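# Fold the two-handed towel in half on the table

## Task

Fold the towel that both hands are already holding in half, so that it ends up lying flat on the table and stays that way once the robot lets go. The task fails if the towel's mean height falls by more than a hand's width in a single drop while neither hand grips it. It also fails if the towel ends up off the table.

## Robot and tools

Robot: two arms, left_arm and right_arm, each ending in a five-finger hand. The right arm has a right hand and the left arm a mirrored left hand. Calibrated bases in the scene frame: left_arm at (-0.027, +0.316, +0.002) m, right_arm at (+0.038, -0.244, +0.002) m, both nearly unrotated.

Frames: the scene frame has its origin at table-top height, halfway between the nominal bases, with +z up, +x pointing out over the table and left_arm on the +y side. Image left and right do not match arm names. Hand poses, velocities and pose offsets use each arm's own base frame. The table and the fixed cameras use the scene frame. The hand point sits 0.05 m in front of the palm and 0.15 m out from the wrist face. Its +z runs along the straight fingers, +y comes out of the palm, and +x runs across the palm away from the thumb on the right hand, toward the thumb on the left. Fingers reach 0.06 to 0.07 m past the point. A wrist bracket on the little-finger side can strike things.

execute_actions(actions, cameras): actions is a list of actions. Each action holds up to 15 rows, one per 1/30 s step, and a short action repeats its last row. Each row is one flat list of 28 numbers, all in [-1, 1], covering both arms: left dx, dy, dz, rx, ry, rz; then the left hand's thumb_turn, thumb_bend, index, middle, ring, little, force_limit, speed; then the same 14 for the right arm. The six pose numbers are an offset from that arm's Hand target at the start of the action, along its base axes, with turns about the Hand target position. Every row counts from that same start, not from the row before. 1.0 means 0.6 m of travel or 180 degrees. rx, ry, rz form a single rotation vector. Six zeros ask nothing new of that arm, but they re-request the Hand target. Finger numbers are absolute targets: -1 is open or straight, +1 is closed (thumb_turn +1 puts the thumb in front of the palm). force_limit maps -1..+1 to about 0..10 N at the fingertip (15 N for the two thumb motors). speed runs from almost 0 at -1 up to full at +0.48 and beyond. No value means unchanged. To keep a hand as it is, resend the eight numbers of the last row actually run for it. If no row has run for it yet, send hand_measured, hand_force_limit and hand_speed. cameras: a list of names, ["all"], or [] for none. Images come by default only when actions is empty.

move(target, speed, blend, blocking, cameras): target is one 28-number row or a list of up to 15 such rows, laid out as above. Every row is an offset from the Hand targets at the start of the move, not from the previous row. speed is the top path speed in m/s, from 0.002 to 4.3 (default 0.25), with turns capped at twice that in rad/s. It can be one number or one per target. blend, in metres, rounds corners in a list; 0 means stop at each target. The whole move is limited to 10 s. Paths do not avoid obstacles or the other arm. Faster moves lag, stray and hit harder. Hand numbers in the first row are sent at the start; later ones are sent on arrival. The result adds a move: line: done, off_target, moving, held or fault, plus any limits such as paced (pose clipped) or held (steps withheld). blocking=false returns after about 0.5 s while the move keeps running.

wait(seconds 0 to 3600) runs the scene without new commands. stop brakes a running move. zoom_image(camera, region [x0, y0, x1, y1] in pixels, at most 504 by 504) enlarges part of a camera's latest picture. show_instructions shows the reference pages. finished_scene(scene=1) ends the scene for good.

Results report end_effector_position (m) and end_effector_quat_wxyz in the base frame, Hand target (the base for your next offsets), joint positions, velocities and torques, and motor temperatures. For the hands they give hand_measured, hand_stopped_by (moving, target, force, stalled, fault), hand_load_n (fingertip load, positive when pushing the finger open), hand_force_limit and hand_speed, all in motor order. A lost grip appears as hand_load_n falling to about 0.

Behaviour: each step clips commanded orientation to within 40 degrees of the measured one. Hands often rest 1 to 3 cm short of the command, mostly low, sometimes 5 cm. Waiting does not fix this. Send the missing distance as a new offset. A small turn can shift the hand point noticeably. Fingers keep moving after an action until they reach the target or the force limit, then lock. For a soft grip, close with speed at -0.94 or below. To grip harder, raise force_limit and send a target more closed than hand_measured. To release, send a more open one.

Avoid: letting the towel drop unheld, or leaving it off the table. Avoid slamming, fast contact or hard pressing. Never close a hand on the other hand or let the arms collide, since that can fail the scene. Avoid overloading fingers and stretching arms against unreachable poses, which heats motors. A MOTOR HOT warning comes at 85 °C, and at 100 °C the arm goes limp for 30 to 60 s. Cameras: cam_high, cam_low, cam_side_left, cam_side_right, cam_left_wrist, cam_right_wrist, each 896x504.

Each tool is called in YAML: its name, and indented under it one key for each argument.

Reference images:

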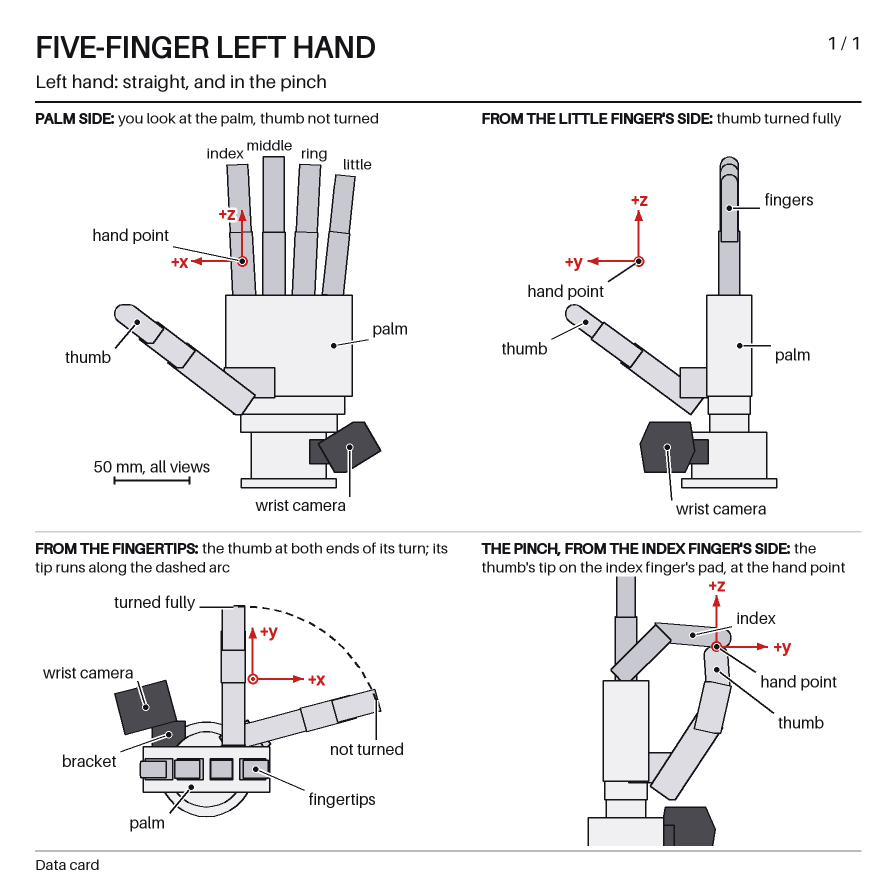

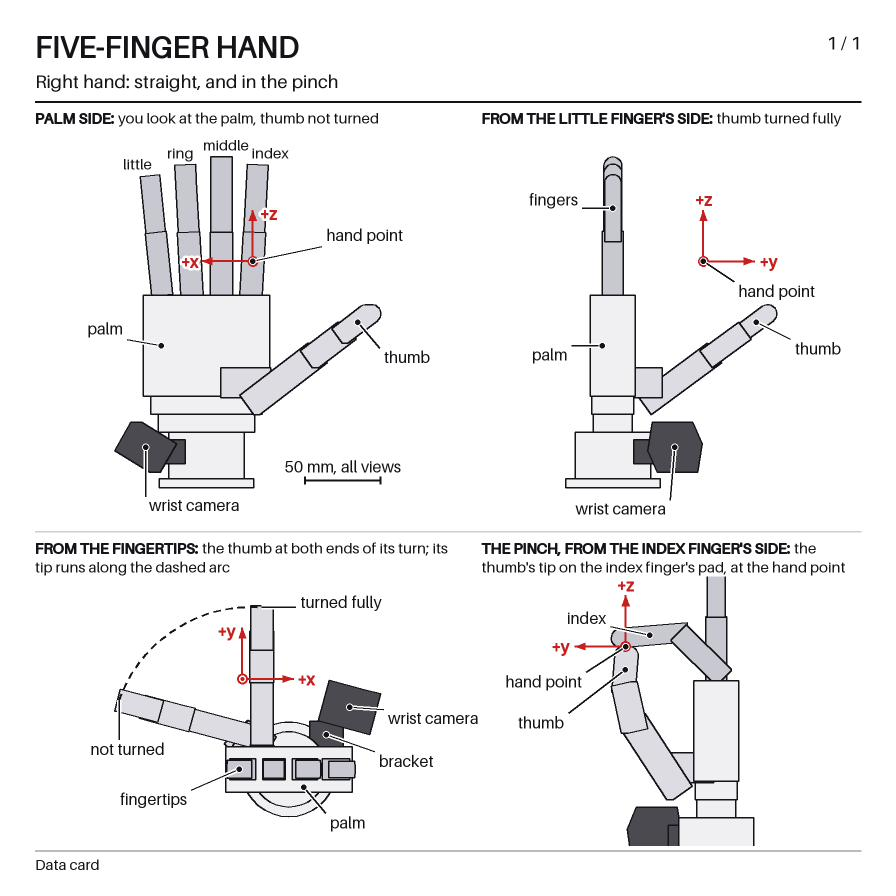

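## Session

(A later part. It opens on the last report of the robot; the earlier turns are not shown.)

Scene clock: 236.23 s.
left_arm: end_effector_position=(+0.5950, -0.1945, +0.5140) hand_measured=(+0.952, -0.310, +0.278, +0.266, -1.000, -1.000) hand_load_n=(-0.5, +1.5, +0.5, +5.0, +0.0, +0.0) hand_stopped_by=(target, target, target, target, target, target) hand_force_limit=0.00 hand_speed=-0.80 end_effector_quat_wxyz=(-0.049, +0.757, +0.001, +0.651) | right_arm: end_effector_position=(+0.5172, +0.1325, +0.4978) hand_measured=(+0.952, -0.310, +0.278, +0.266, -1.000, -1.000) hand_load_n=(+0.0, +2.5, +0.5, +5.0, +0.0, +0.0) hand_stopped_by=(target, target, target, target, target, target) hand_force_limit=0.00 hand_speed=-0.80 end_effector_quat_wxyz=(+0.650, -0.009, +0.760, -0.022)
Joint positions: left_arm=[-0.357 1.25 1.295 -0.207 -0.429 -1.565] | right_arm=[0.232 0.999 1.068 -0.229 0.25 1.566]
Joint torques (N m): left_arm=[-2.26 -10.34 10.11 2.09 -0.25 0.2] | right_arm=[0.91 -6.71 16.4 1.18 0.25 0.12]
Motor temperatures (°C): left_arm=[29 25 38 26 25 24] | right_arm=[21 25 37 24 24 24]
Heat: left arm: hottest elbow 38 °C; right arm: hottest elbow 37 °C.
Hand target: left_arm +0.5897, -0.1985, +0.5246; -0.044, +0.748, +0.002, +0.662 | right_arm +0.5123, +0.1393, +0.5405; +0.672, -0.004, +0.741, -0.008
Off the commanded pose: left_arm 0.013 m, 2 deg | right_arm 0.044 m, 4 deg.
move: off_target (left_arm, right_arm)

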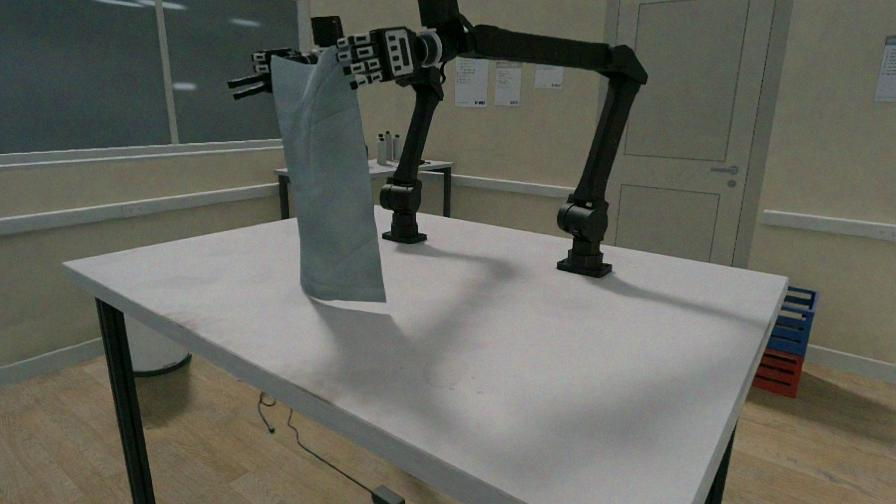

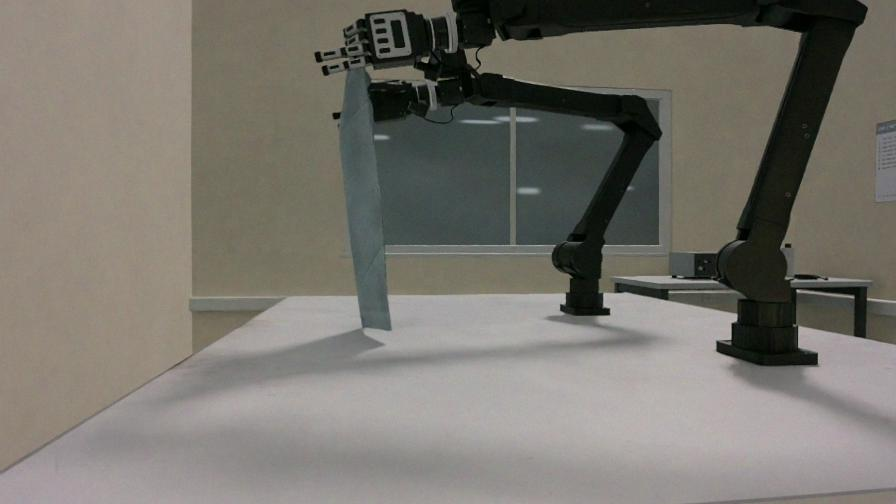

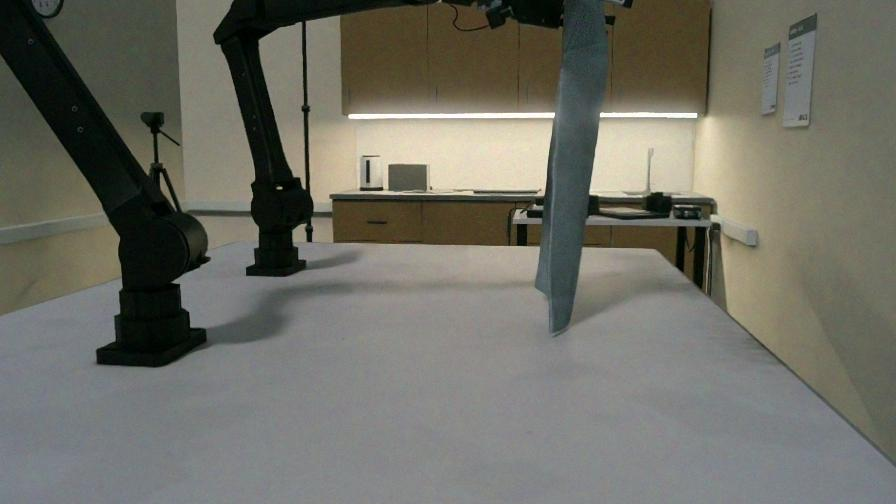

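wait:
  seconds: 0.5
  cameras: ["cam_high", "cam_low", "cam_side_left", "cam_side_right"]

zoom_image:
  camera: "cam_low"
  region: [200, 20, 480, 330]

zoom_image:
  camera: "cam_high"
  region: [400, 80, 700, 380]

Scene clock: 255.27 s.
left_arm: end_effector_position=(+0.5950, -0.1945, +0.5140) hand_measured=(+0.952, -0.310, +0.278, +0.266, -1.000, -1.000) hand_load_n=(-0.5, +1.5, +0.0, +5.0, +0.0, +0.0) hand_stopped_by=(target, target, target, target, target, target) hand_force_limit=0.00 hand_speed=-0.80 end_effector_quat_wxyz=(-0.049, +0.757, +0.001, +0.651) | right_arm: end_effector_position=(+0.5172, +0.1324, +0.4978) hand_measured=(+0.952, -0.310, +0.278, +0.266, -1.000, -1.000) hand_load_n=(+0.0, +2.0, +0.5, +5.0, +0.0, -0.5) hand_stopped_by=(target, target, target, target, target, target) hand_force_limit=0.00 hand_speed=-0.80 end_effector_quat_wxyz=(+0.650, -0.009, +0.760, -0.021)
Joint positions: left_arm=[-0.357 1.25 1.295 -0.207 -0.429 -1.565] | right_arm=[0.232 0.999 1.068 -0.229 0.25 1.566]
Joint torques (N m): left_arm=[-2.32 -9.52 10.14 2.09 -0.23 0.16] | right_arm=[0.91 -6.71 16.46 1.33 0.24 0.12]
Heat: left arm: hottest elbow 39 °C; right arm: hottest elbow 41 °C.
Hand target: left_arm +0.5897, -0.1985, +0.5246; -0.044, +0.748, +0.002, +0.662 | right_arm +0.5123, +0.1393, +0.5405; +0.672, -0.004, +0.741, -0.008
Off the commanded pose: left_arm 0.013 m, 2 deg | right_arm 0.044 m, 4 deg.
wait: 0.50 s; at rest from the start

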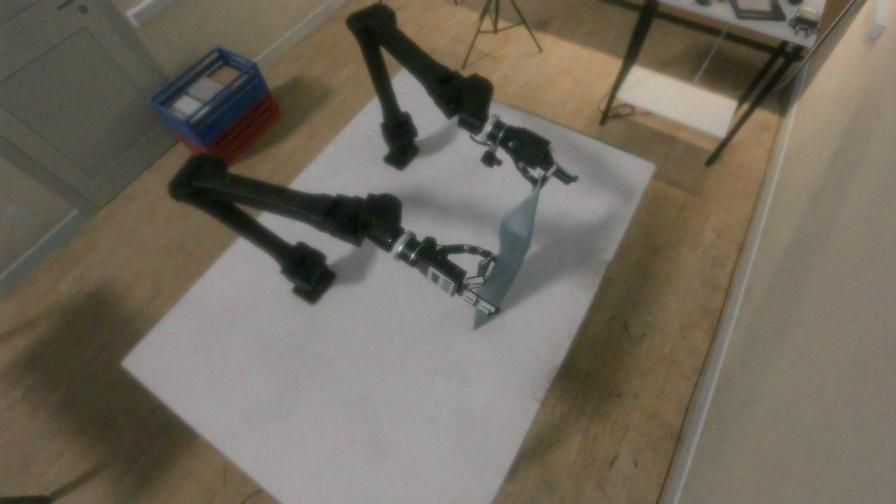

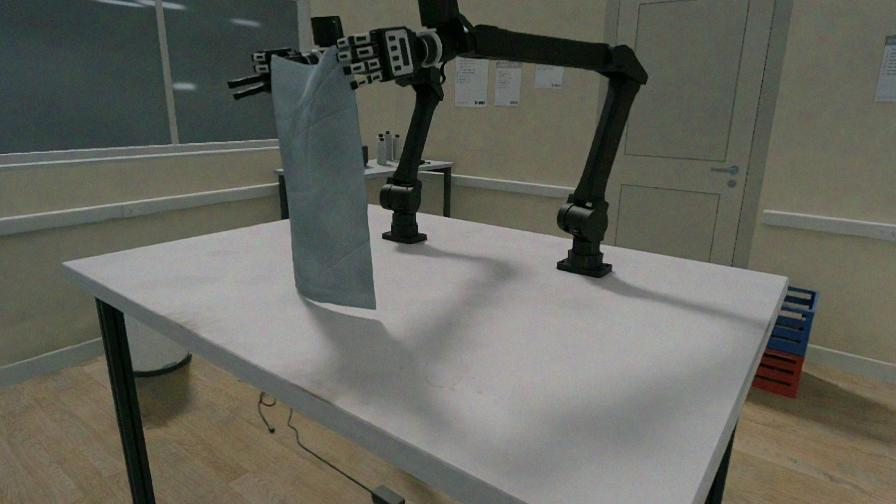

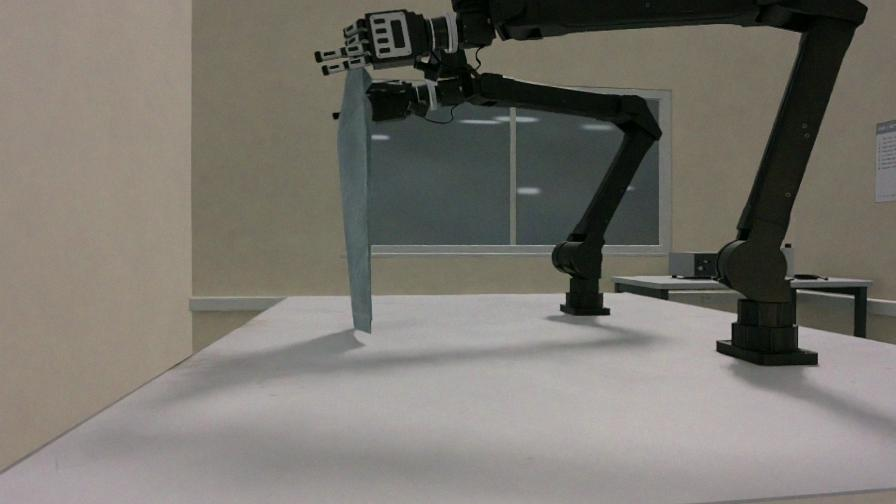

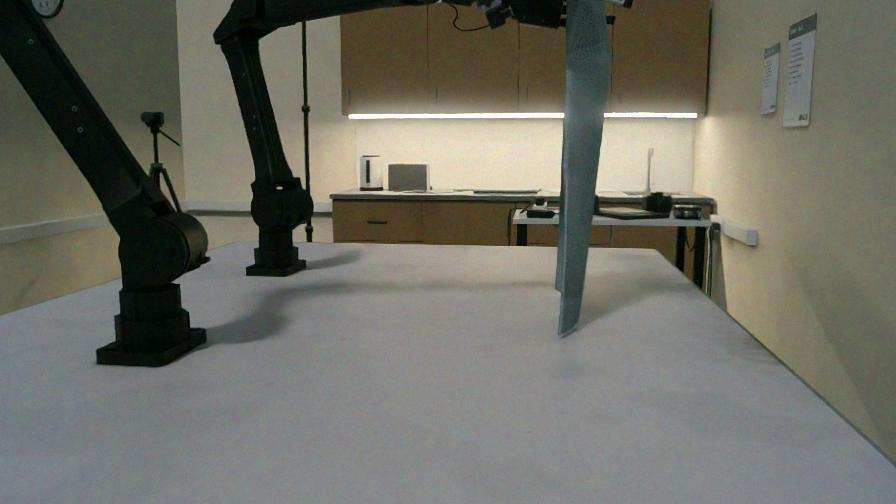

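Scaled by 1.626 from the camera's image (finer frame: 1280x720).

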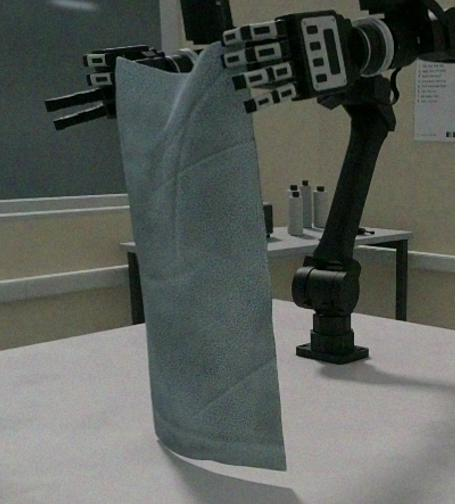

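Scaled by 1.680 from the camera's image (finer frame: 1280x720).

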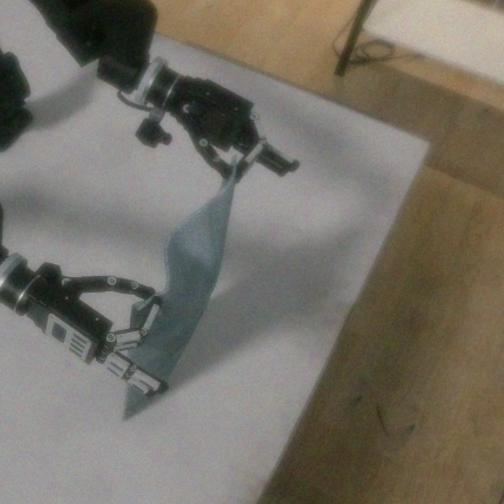

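move:
  target: [0.0632, 0.0078, -0.01, 0, 0, 0, 0.952, -0.310, 0.278, 0.266, -1.0, -1.0, 0.0, -0.8, 0.075, -0.0058, 0.0167, 0, 0, 0, 0.952, -0.310, 0.278, 0.266, -1.0, -1.0, 0.0, -0.8]
  speed: 0.05
  cameras: []

wait:
  seconds: 3
  cameras: ["cam_high", "cam_low", "cam_side_left", "cam_side_right"]

zoom_image:
  camera: "cam_low"
  region: [180, 20, 460, 330]

Scene clock: 274.87 s.
left_arm: end_effector_position=(+0.6180, -0.1965, +0.4956) hand_measured=(+0.952, -0.310, +0.278, +0.266, -1.000, -1.000) hand_load_n=(-0.5, +1.5, +0.5, +4.5, +0.0, +0.0) hand_stopped_by=(target, target, target, target, target, target) hand_force_limit=0.00 hand_speed=-0.80 end_effector_quat_wxyz=(-0.045, +0.762, -0.004, +0.646) | right_arm: end_effector_position=(+0.5502, +0.1435, +0.5103) hand_measured=(+0.952, -0.310, +0.278, +0.266, -1.000, -1.000) hand_load_n=(-0.5, +2.0, +0.5, +5.0, +0.0, +0.0) hand_stopped_by=(target, target, target, target, target, target) hand_force_limit=0.00 hand_speed=-0.80 end_effector_quat_wxyz=(+0.649, -0.017, +0.760, -0.011)
Joint positions: left_arm=[-0.337 1.307 1.307 -0.176 -0.397 -1.564] | right_arm=[0.226 1.096 1.165 -0.229 0.217 1.566]
Joint torques (N m): left_arm=[-0.32 -9.11 14.17 2.13 0.01 0.27] | right_arm=[-1.73 -6.48 16.92 2 0.05 0.11]
Motor temperatures (°C): left_arm=[29 25 40 26 25 24] | right_arm=[21 26 45 24 24 24]
Heat: left arm: hottest elbow 40 °C; right arm: hottest elbow 45 °C.
Hand target: left_arm +0.6277, -0.1937, +0.5187; -0.044, +0.748, +0.002, +0.662 | right_arm +0.5573, +0.1358, +0.5504; +0.672, -0.004, +0.741, -0.008
Off the commanded pose: left_arm 0.025 m, 3 deg | right_arm 0.042 m, 4 deg.
move: off_target (left_arm, right_arm)

Scene clock: 277.87 s.
left_arm: end_effector_position=(+0.6180, -0.1965, +0.4956) hand_measured=(+0.952, -0.310, +0.278, +0.266, -1.000, -1.000) hand_load_n=(-0.5, +1.5, +0.5, +5.0, +0.0, +0.0) hand_stopped_by=(target, target, target, target, target, target) hand_force_limit=0.00 hand_speed=-0.80 end_effector_quat_wxyz=(-0.045, +0.762, -0.004, +0.646) | right_arm: end_effector_position=(+0.5502, +0.1435, +0.5103) hand_measured=(+0.952, -0.310, +0.278, +0.266, -1.000, -1.000) hand_load_n=(-0.5, +2.0, +0.0, +5.0, +0.0, +0.0) hand_stopped_by=(target, target, target, target, target, target) hand_force_limit=0.00 hand_speed=-0.80 end_effector_quat_wxyz=(+0.649, -0.017, +0.760, -0.011)
Joint positions: left_arm=[-0.337 1.307 1.307 -0.176 -0.397 -1.564] | right_arm=[0.226 1.096 1.165 -0.229 0.217 1.566]
Joint torques (N m): left_arm=[-0.15 -9.41 14.15 2.06 0.01 0.24] | right_arm=[-1.61 -6.36 16.98 2.02 0.06 0.09]
Heat: left arm: hottest elbow 40 °C; right arm: hottest elbow 47 °C.
Hand target: left_arm +0.6277, -0.1937, +0.5187; -0.044, +0.748, +0.002, +0.662 | right_arm +0.5573, +0.1358, +0.5504; +0.672, -0.004, +0.741, -0.008
Off the commanded pose: left_arm 0.025 m, 3 deg | right_arm 0.042 m, 4 deg.
wait: 3.00 s; at rest by 0.17 s

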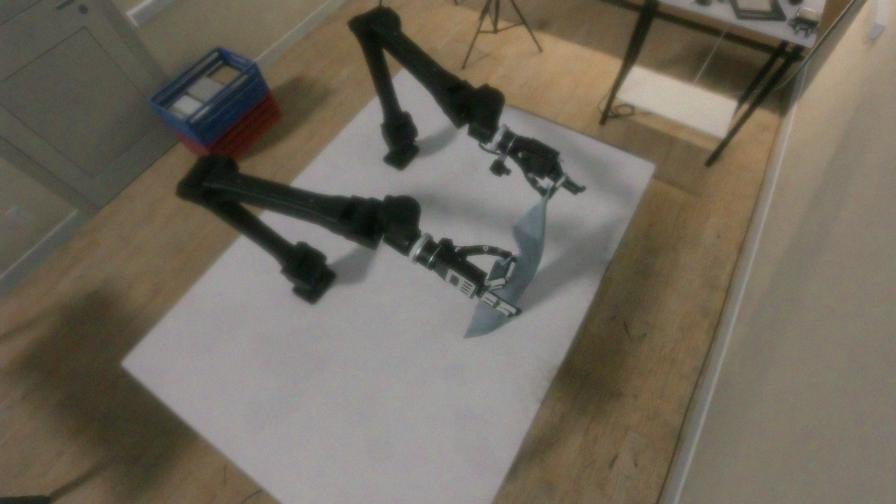

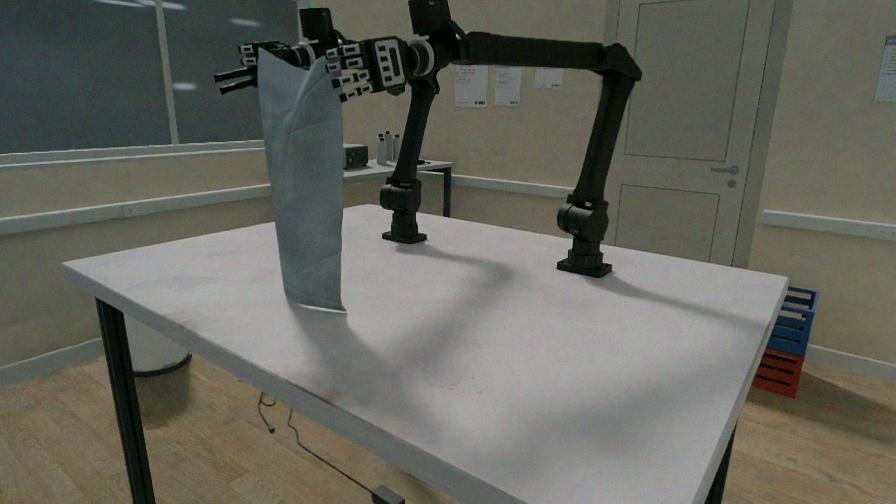

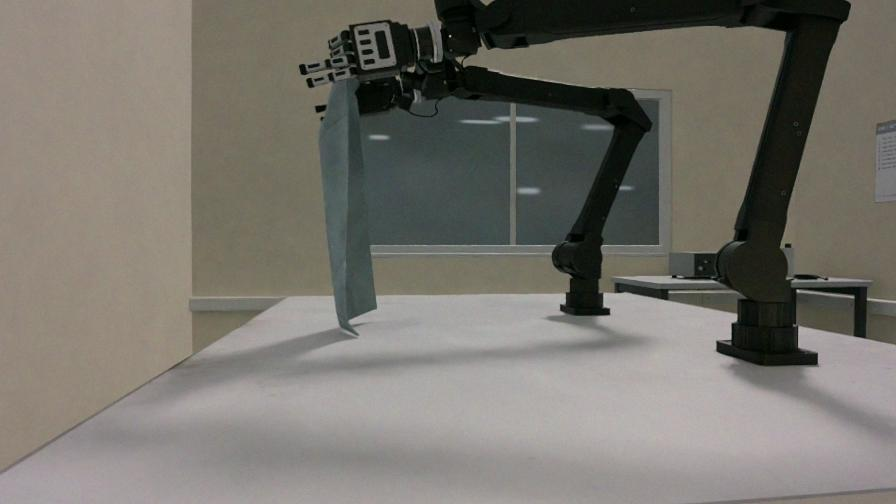

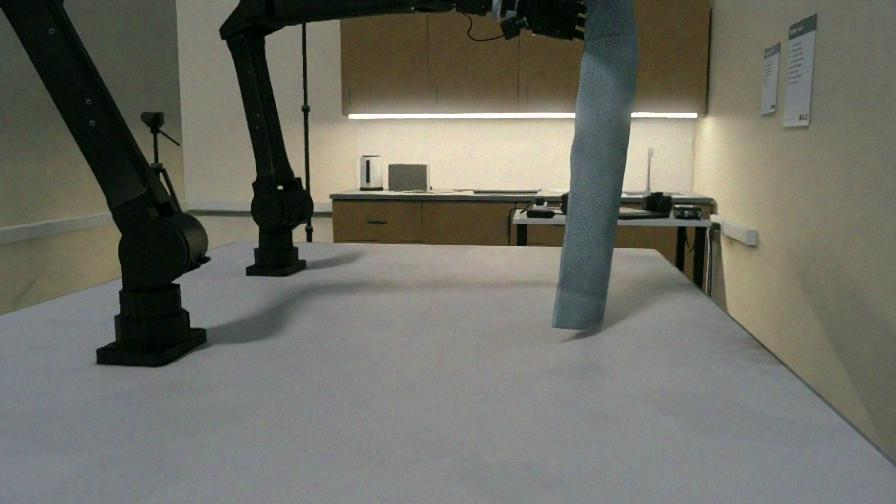

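Scaled by 1.626 from the camera's image (finer frame: 1280x720).

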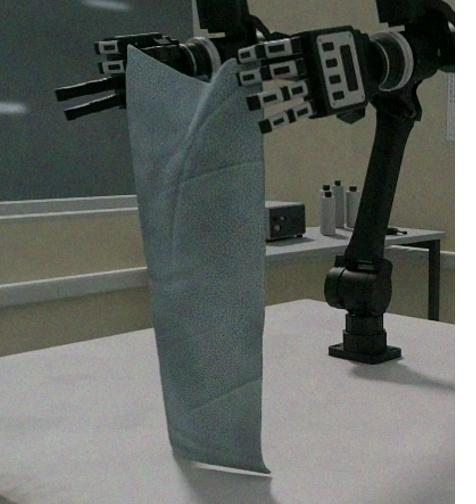

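move:
  target: [0.0, 0.008, 0.035, 0, 0, 0, 0.952, -0.310, 0.278, 0.266, -1.0, -1.0, 0.0, -0.8, 0.0, -0.020, 0.008, 0, 0, 0, 0.952, -0.310, 0.278, 0.266, -1.0, -1.0, 0.0, -0.8]
  speed: 0.05
  cameras: []

wait:
  seconds: 1.5
  cameras: ["cam_high", "cam_low", "cam_side_left", "cam_side_right"]

zoom_image:
  camera: "cam_low"
  region: [180, 20, 460, 330]

Scene clock: 291.30 s.
left_arm: end_effector_position=(+0.6193, -0.1925, +0.5287) hand_measured=(+0.952, -0.310, +0.278, +0.266, -1.000, -1.000) hand_load_n=(-0.5, +1.5, +0.5, +5.0, +0.0, +0.0) hand_stopped_by=(target, target, target, target, target, target) hand_force_limit=0.00 hand_speed=-0.80 end_effector_quat_wxyz=(-0.041, +0.750, +0.001, +0.660) | right_arm: end_effector_position=(+0.5527, +0.1313, +0.5186) hand_measured=(+0.952, -0.310, +0.278, +0.266, -1.000, -1.000) hand_load_n=(+0.0, +2.0, +0.0, +5.0, +0.0, +0.0) hand_stopped_by=(target, target, target, target, target, target) hand_force_limit=0.00 hand_speed=-0.80 end_effector_quat_wxyz=(+0.654, -0.014, +0.756, -0.009)
Joint positions: left_arm=[-0.327 1.307 1.366 -0.196 -0.386 -1.562] | right_arm=[0.193 1.096 1.177 -0.229 0.186 1.566]
Joint torques (N m): left_arm=[0.03 -8.94 13.94 0.96 0.04 0.2] | right_arm=[-1.44 -6.77 16.8 1.47 0.05 0.06]
Motor temperatures (°C): left_arm=[29 26 41 26 25 24] | right_arm=[21 26 54 24 24 24]
Heat: left arm: hottest elbow 41 °C; right arm: hottest elbow 54 °C.
Hand target: left_arm +0.6276, -0.1889, +0.5398; -0.044, +0.748, +0.002, +0.662 | right_arm +0.5573, +0.1239, +0.5552; +0.672, -0.004, +0.741, -0.008
Off the commanded pose: left_arm 0.014 m, 1 deg | right_arm 0.038 m, 3 deg.
move: off_target (left_arm, right_arm)

Scene clock: 292.80 s.
left_arm: end_effector_position=(+0.6193, -0.1925, +0.5287) hand_measured=(+0.952, -0.310, +0.278, +0.266, -1.000, -1.000) hand_load_n=(-0.5, +1.5, +0.5, +5.0, +0.0, +0.0) hand_stopped_by=(target, target, target, target, target, target) hand_force_limit=0.00 hand_speed=-0.80 end_effector_quat_wxyz=(-0.041, +0.750, +0.001, +0.660) | right_arm: end_effector_position=(+0.5527, +0.1313, +0.5186) hand_measured=(+0.952, -0.310, +0.278, +0.266, -1.000, -1.000) hand_load_n=(+0.0, +2.0, +0.5, +5.0, +0.0, +0.0) hand_stopped_by=(target, target, target, target, target, target) hand_force_limit=0.00 hand_speed=-0.80 end_effector_quat_wxyz=(+0.654, -0.014, +0.756, -0.009)
Joint positions: left_arm=[-0.327 1.307 1.366 -0.196 -0.386 -1.562] | right_arm=[0.193 1.096 1.177 -0.229 0.186 1.566]
Joint torques (N m): left_arm=[-0.97 -8.88 13.67 0.96 0 0.26] | right_arm=[-1.67 -6.59 16.75 1.5 0.06 0.06]
Heat: left arm: hottest elbow 41 °C; right arm: hottest elbow 54 °C.
Hand target: left_arm +0.6276, -0.1889, +0.5398; -0.044, +0.748, +0.002, +0.662 | right_arm +0.5573, +0.1239, +0.5552; +0.672, -0.004, +0.741, -0.008
Off the commanded pose: left_arm 0.014 m, 1 deg | right_arm 0.038 m, 3 deg.
wait: 1.50 s; at rest by 0.17 s

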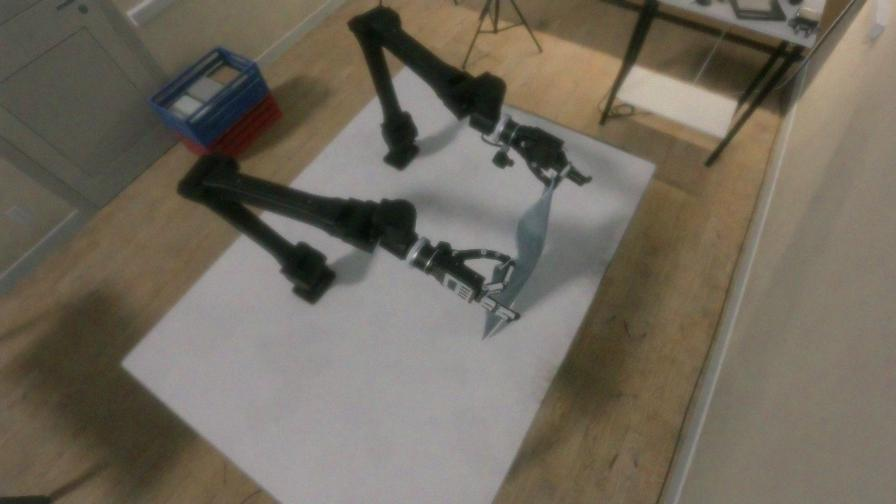

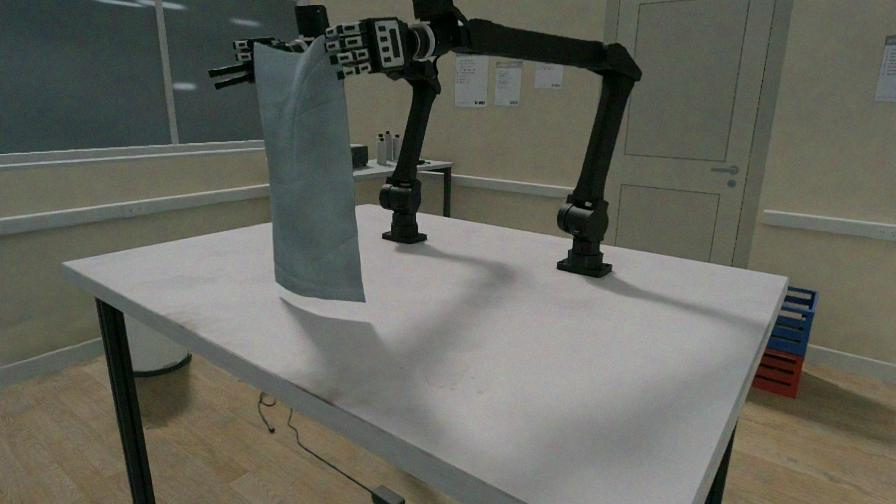

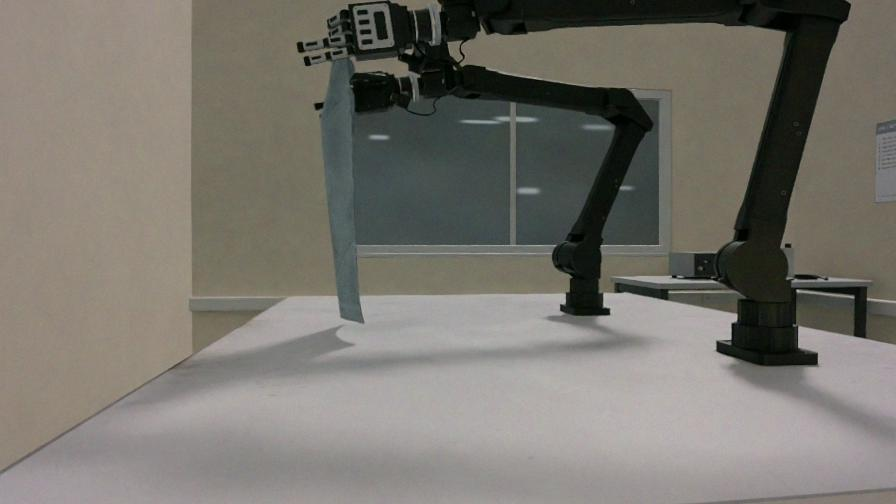

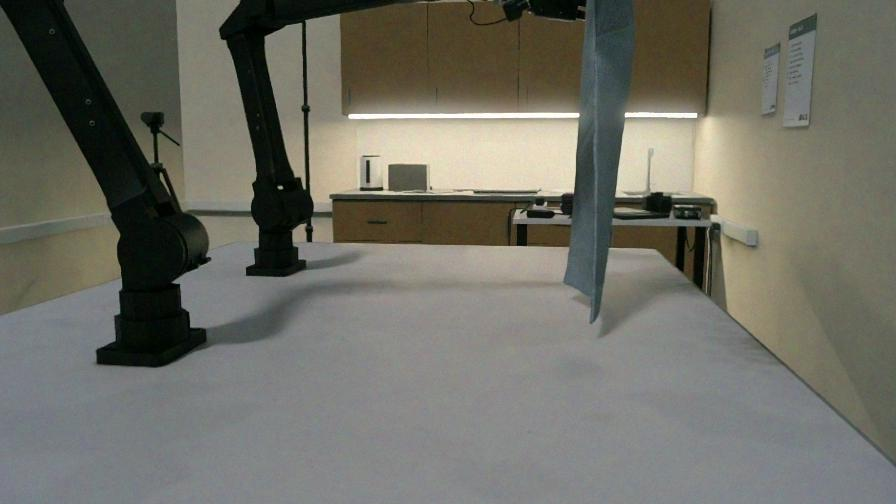

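Scaled by 1.626 from the camera's image (finer frame: 1280x720).

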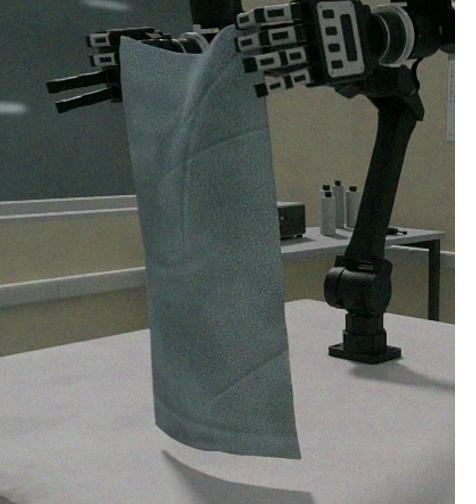

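move:
  target:
    - [-0.0167, -0.0005, -0.065, 0, 0, 0, 0.952, -0.310, 0.278, 0.266, -1.0, -1.0, 0.0, -0.8, -0.02, 0, -0.05, 0, 0, 0, 0.952, -0.310, 0.278, 0.266, -1.0, -1.0, 0.0, -0.8]
    - [-0.2167, -0.007, -0.25, 0, 0, 0, 0.952, -0.310, 0.278, 0.266, -1.0, -1.0, 0.0, -0.8, -0.225, 0, -0.235, 0, 0, 0, 0.952, -0.310, 0.278, 0.266, -1.0, -1.0, 0.0, -0.8]
  speed: 0.08
  blend: 0.02
  cameras: ["cam_high", "cam_low", "cam_side_left", "cam_side_right"]

zoom_image:
  camera: "cam_low"
  region: [180, 60, 480, 370]

Scene clock: 307.47 s.
left_arm: end_effector_position=(+0.5007, -0.1910, +0.3814) hand_measured=(+0.952, -0.310, +0.278, +0.266, -1.000, -1.000) hand_load_n=(-0.5, +1.5, +0.5, +4.5, +0.0, +0.0) hand_stopped_by=(target, target, target, target, target, target) hand_force_limit=0.00 hand_speed=-0.80 end_effector_quat_wxyz=(-0.053, +0.755, -0.005, +0.653) | right_arm: end_effector_position=(+0.4258, +0.1192, +0.4153) hand_measured=(+0.952, -0.310, +0.278, +0.266, -1.000, -1.000) hand_load_n=(+0.0, +2.5, +0.5, +5.0, +0.0, +0.0) hand_stopped_by=(target, target, target, target, target, target) hand_force_limit=0.00 hand_speed=-0.80 end_effector_quat_wxyz=(+0.668, -0.006, +0.744, -0.017)
Joint positions: left_arm=[-0.443 1.044 0.789 0.092 -0.511 -1.564] | right_arm=[0.265 0.718 0.679 -0.071 0.281 1.568]
Joint torques (N m): left_arm=[-2.14 -6.24 10 2.02 -0.28 0.01] | right_arm=[0.67 -2.84 10.13 2.43 0.27 0.12]
Motor temperatures (°C): left_arm=[29 26 42 26 25 24] | right_arm=[21 26 58 24 24 24]
Heat: left arm: hottest elbow 42 °C; right arm: hottest elbow 58 °C.
Hand target: left_arm +0.4975, -0.1931, +0.3898; -0.044, +0.748, +0.002, +0.662 | right_arm +0.4224, +0.1237, +0.4144; +0.672, -0.004, +0.740, -0.008
Off the commanded pose: left_arm 0.009 m, 2 deg | right_arm 0.006 m, 1 deg.
move: done

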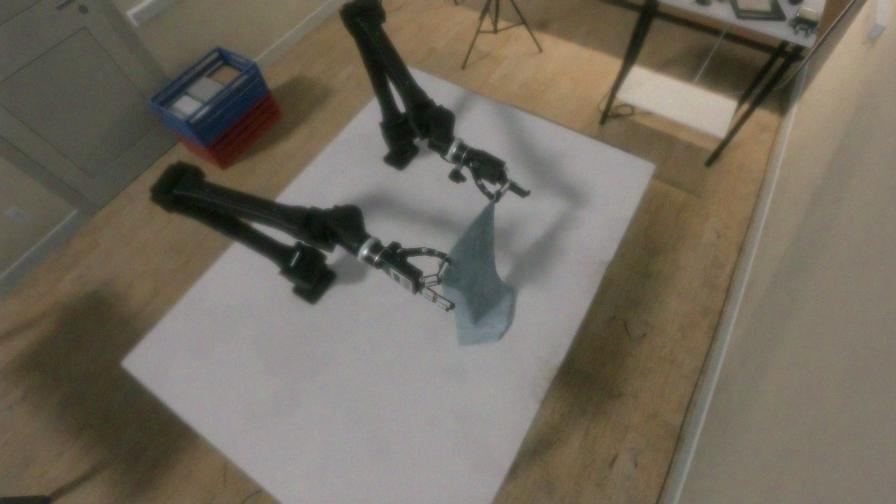

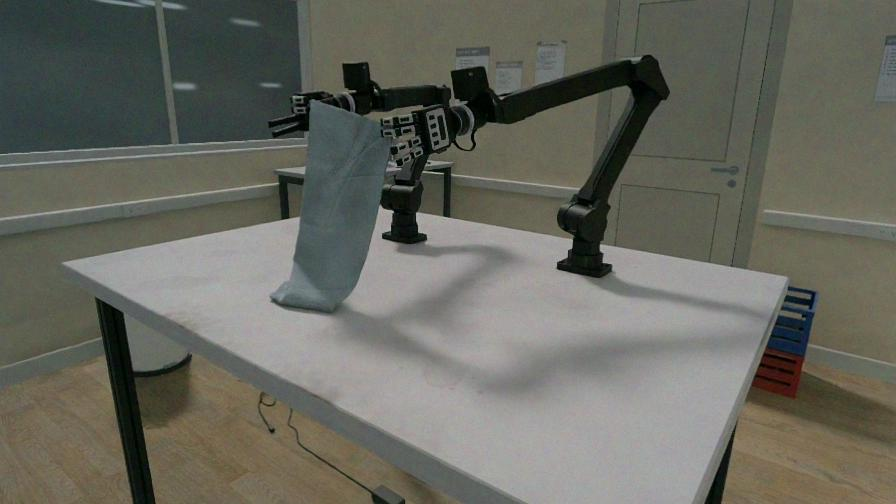

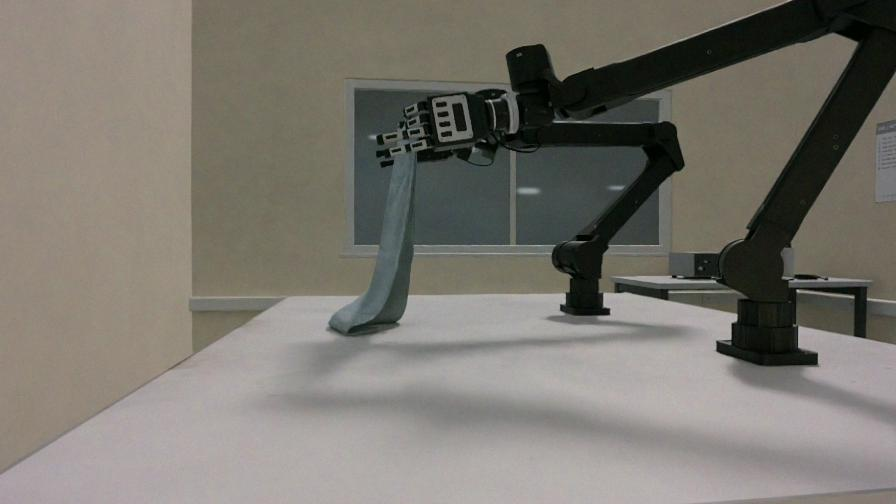

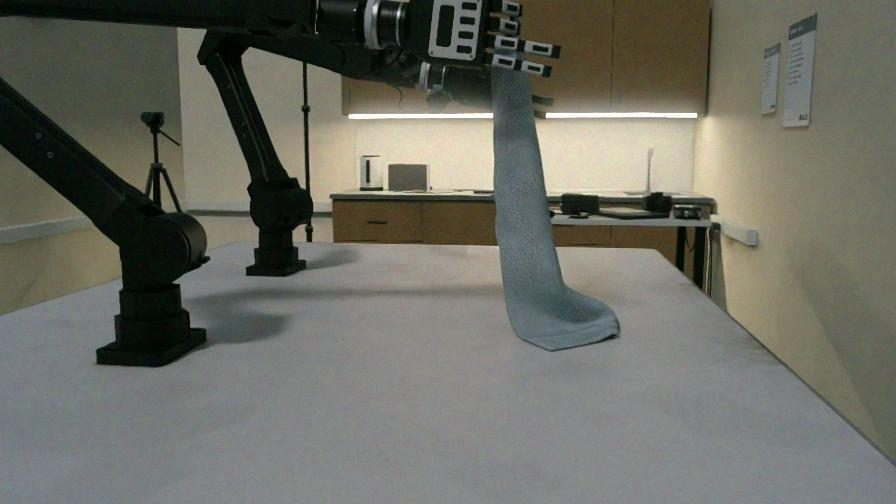

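Scaled by 1.626 from the camera's image (finer frame: 1280x720).

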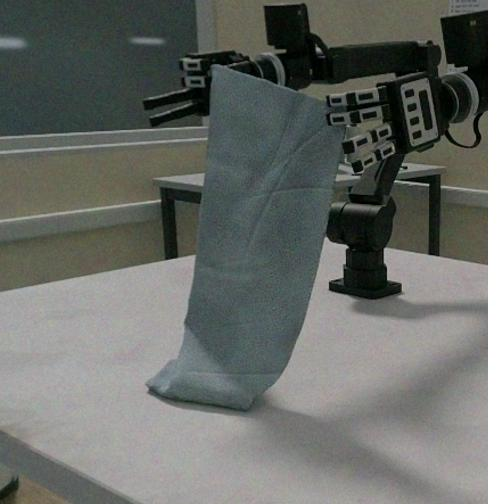

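zoom_image:
  camera: "cam_high"
  region: [400, 180, 580, 360]

zoom_image:
  camera: "cam_side_left"
  region: [300, 220, 460, 360]

zoom_image:
  camera: "cam_low"
  region: [240, 220, 400, 340]

Scaled by 2.800 from the camera's image (finer frame: 1280x720).

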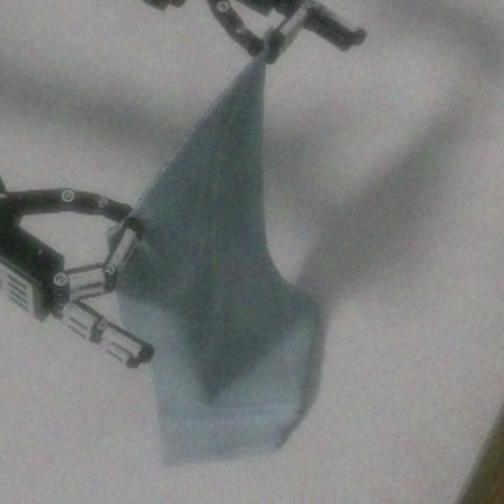

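Scaled by 3.150 from the camera's image (finer frame: 1280x720).

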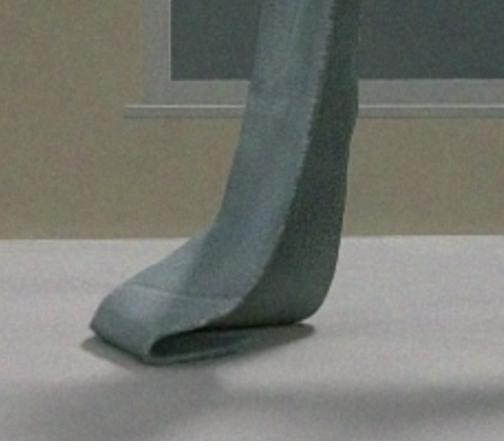

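Scaled by 3.150 from the camera's image (finer frame: 1280x720).

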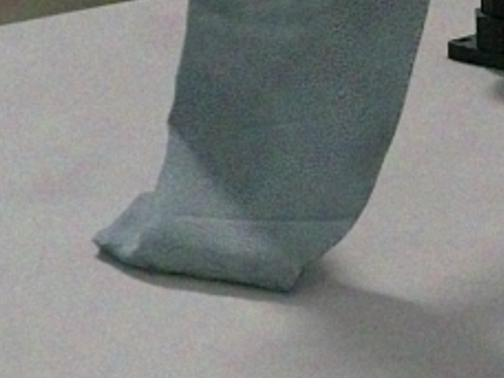

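move:
  target: [0.171, 0.005, 0.2637, 0, -0.078, 0, 0.952, -0.310, 0.278, 0.266, -1.0, -1.0, 0.0, -0.8, 0.175, 0.0055, 0.256, 0, -0.078, 0, 0.952, -0.310, 0.278, 0.266, -1.0, -1.0, 0.0, -0.8]
  speed: 0.12
  cameras: ["cam_high", "cam_low", "cam_side_left", "cam_side_right"]

Scene clock: 330.37 s.
left_arm: end_effector_position=(+0.5923, -0.1930, +0.5275) hand_measured=(+0.952, -0.310, +0.278, +0.266, -1.000, -1.000) hand_load_n=(+0.0, +1.5, +0.0, +5.0, +0.0, +0.0) hand_stopped_by=(target, target, target, target, target, target) hand_force_limit=0.00 hand_speed=-0.80 end_effector_quat_wxyz=(-0.043, +0.676, +0.002, +0.736) | right_arm: end_effector_position=(+0.5229, +0.1342, +0.5295) hand_measured=(+0.952, -0.310, +0.278, +0.266, -1.000, -1.000) hand_load_n=(-0.5, +2.5, +0.5, +5.0, +0.0, +0.0) hand_stopped_by=(target, target, target, target, target, target) hand_force_limit=0.00 hand_speed=-0.80 end_effector_quat_wxyz=(+0.736, -0.010, +0.676, -0.005)
Joint positions: left_arm=[-0.344 1.254 1.162 0.187 -0.403 -1.478] | right_arm=[0.214 1.028 0.995 0.119 0.206 1.532]
Joint torques (N m): left_arm=[0.26 -7.94 13.89 2.41 0.07 0.3] | right_arm=[-1.73 -5.3 16.81 2.26 0.02 -0.04]
Motor temperatures (°C): left_arm=[29 25 41 26 25 24] | right_arm=[21 25 52 24 24 24]
Heat: left arm: hottest elbow 41 °C; right arm: hottest elbow 52 °C.
Hand target: left_arm +0.6001, -0.1901, +0.5481; -0.044, +0.661, +0.007, +0.749 | right_arm +0.5274, +0.1271, +0.5679; +0.757, -0.003, +0.653, -0.009
Off the commanded pose: left_arm 0.022 m, 2 deg | right_arm 0.039 m, 4 deg.
move: off_target (left_arm, right_arm)

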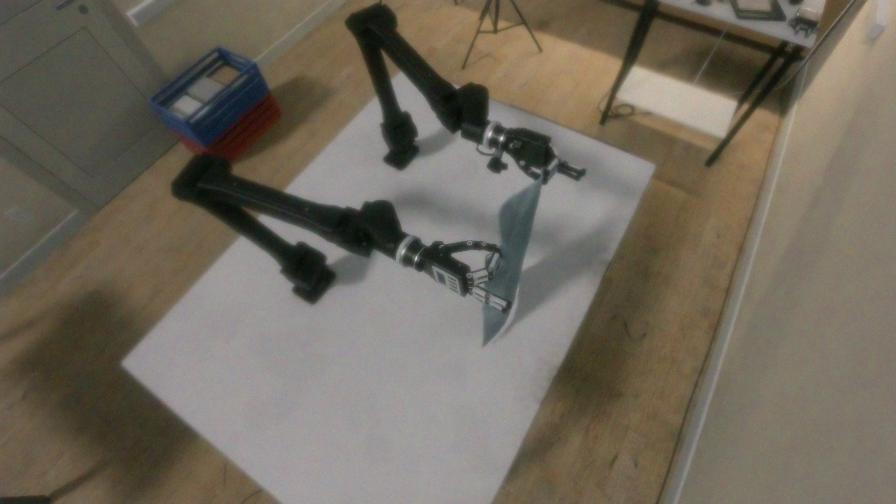

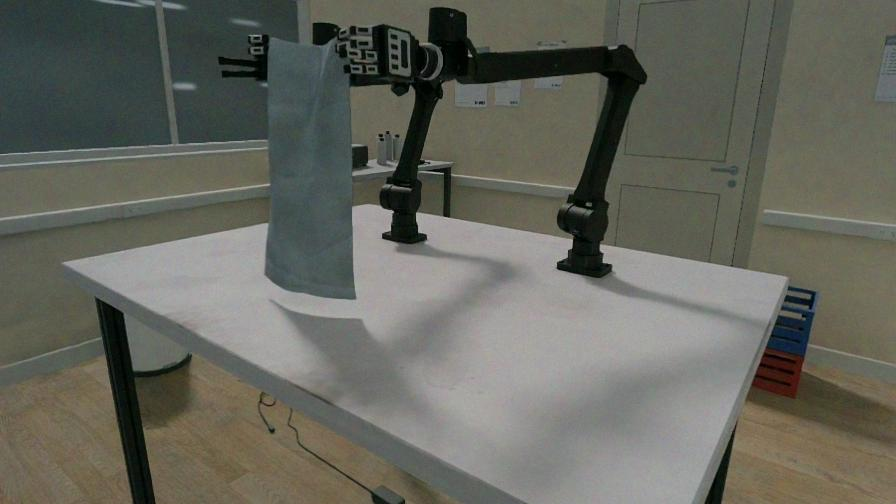

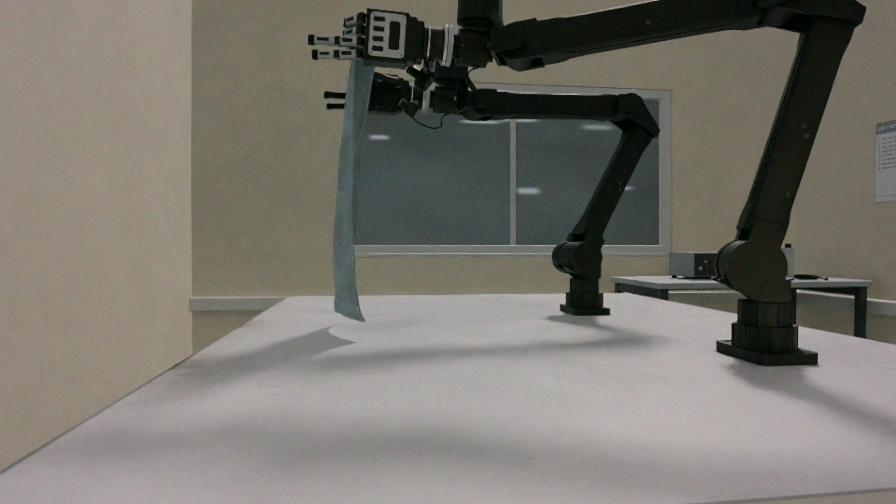

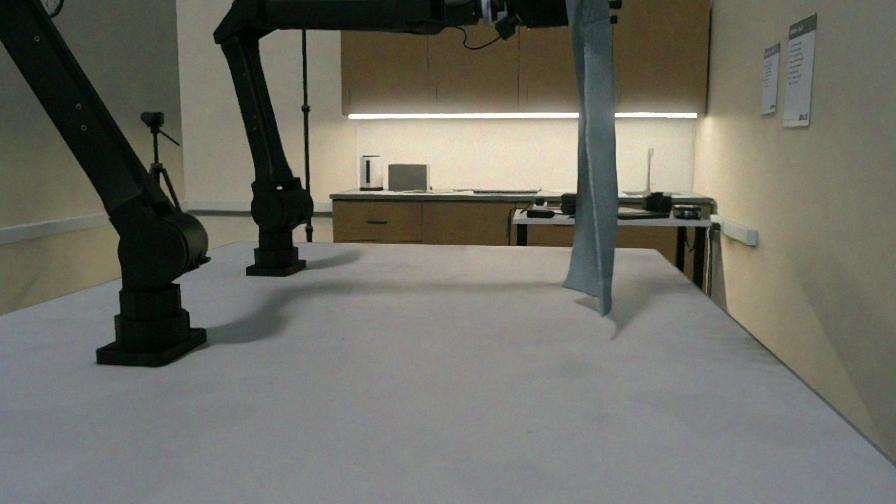

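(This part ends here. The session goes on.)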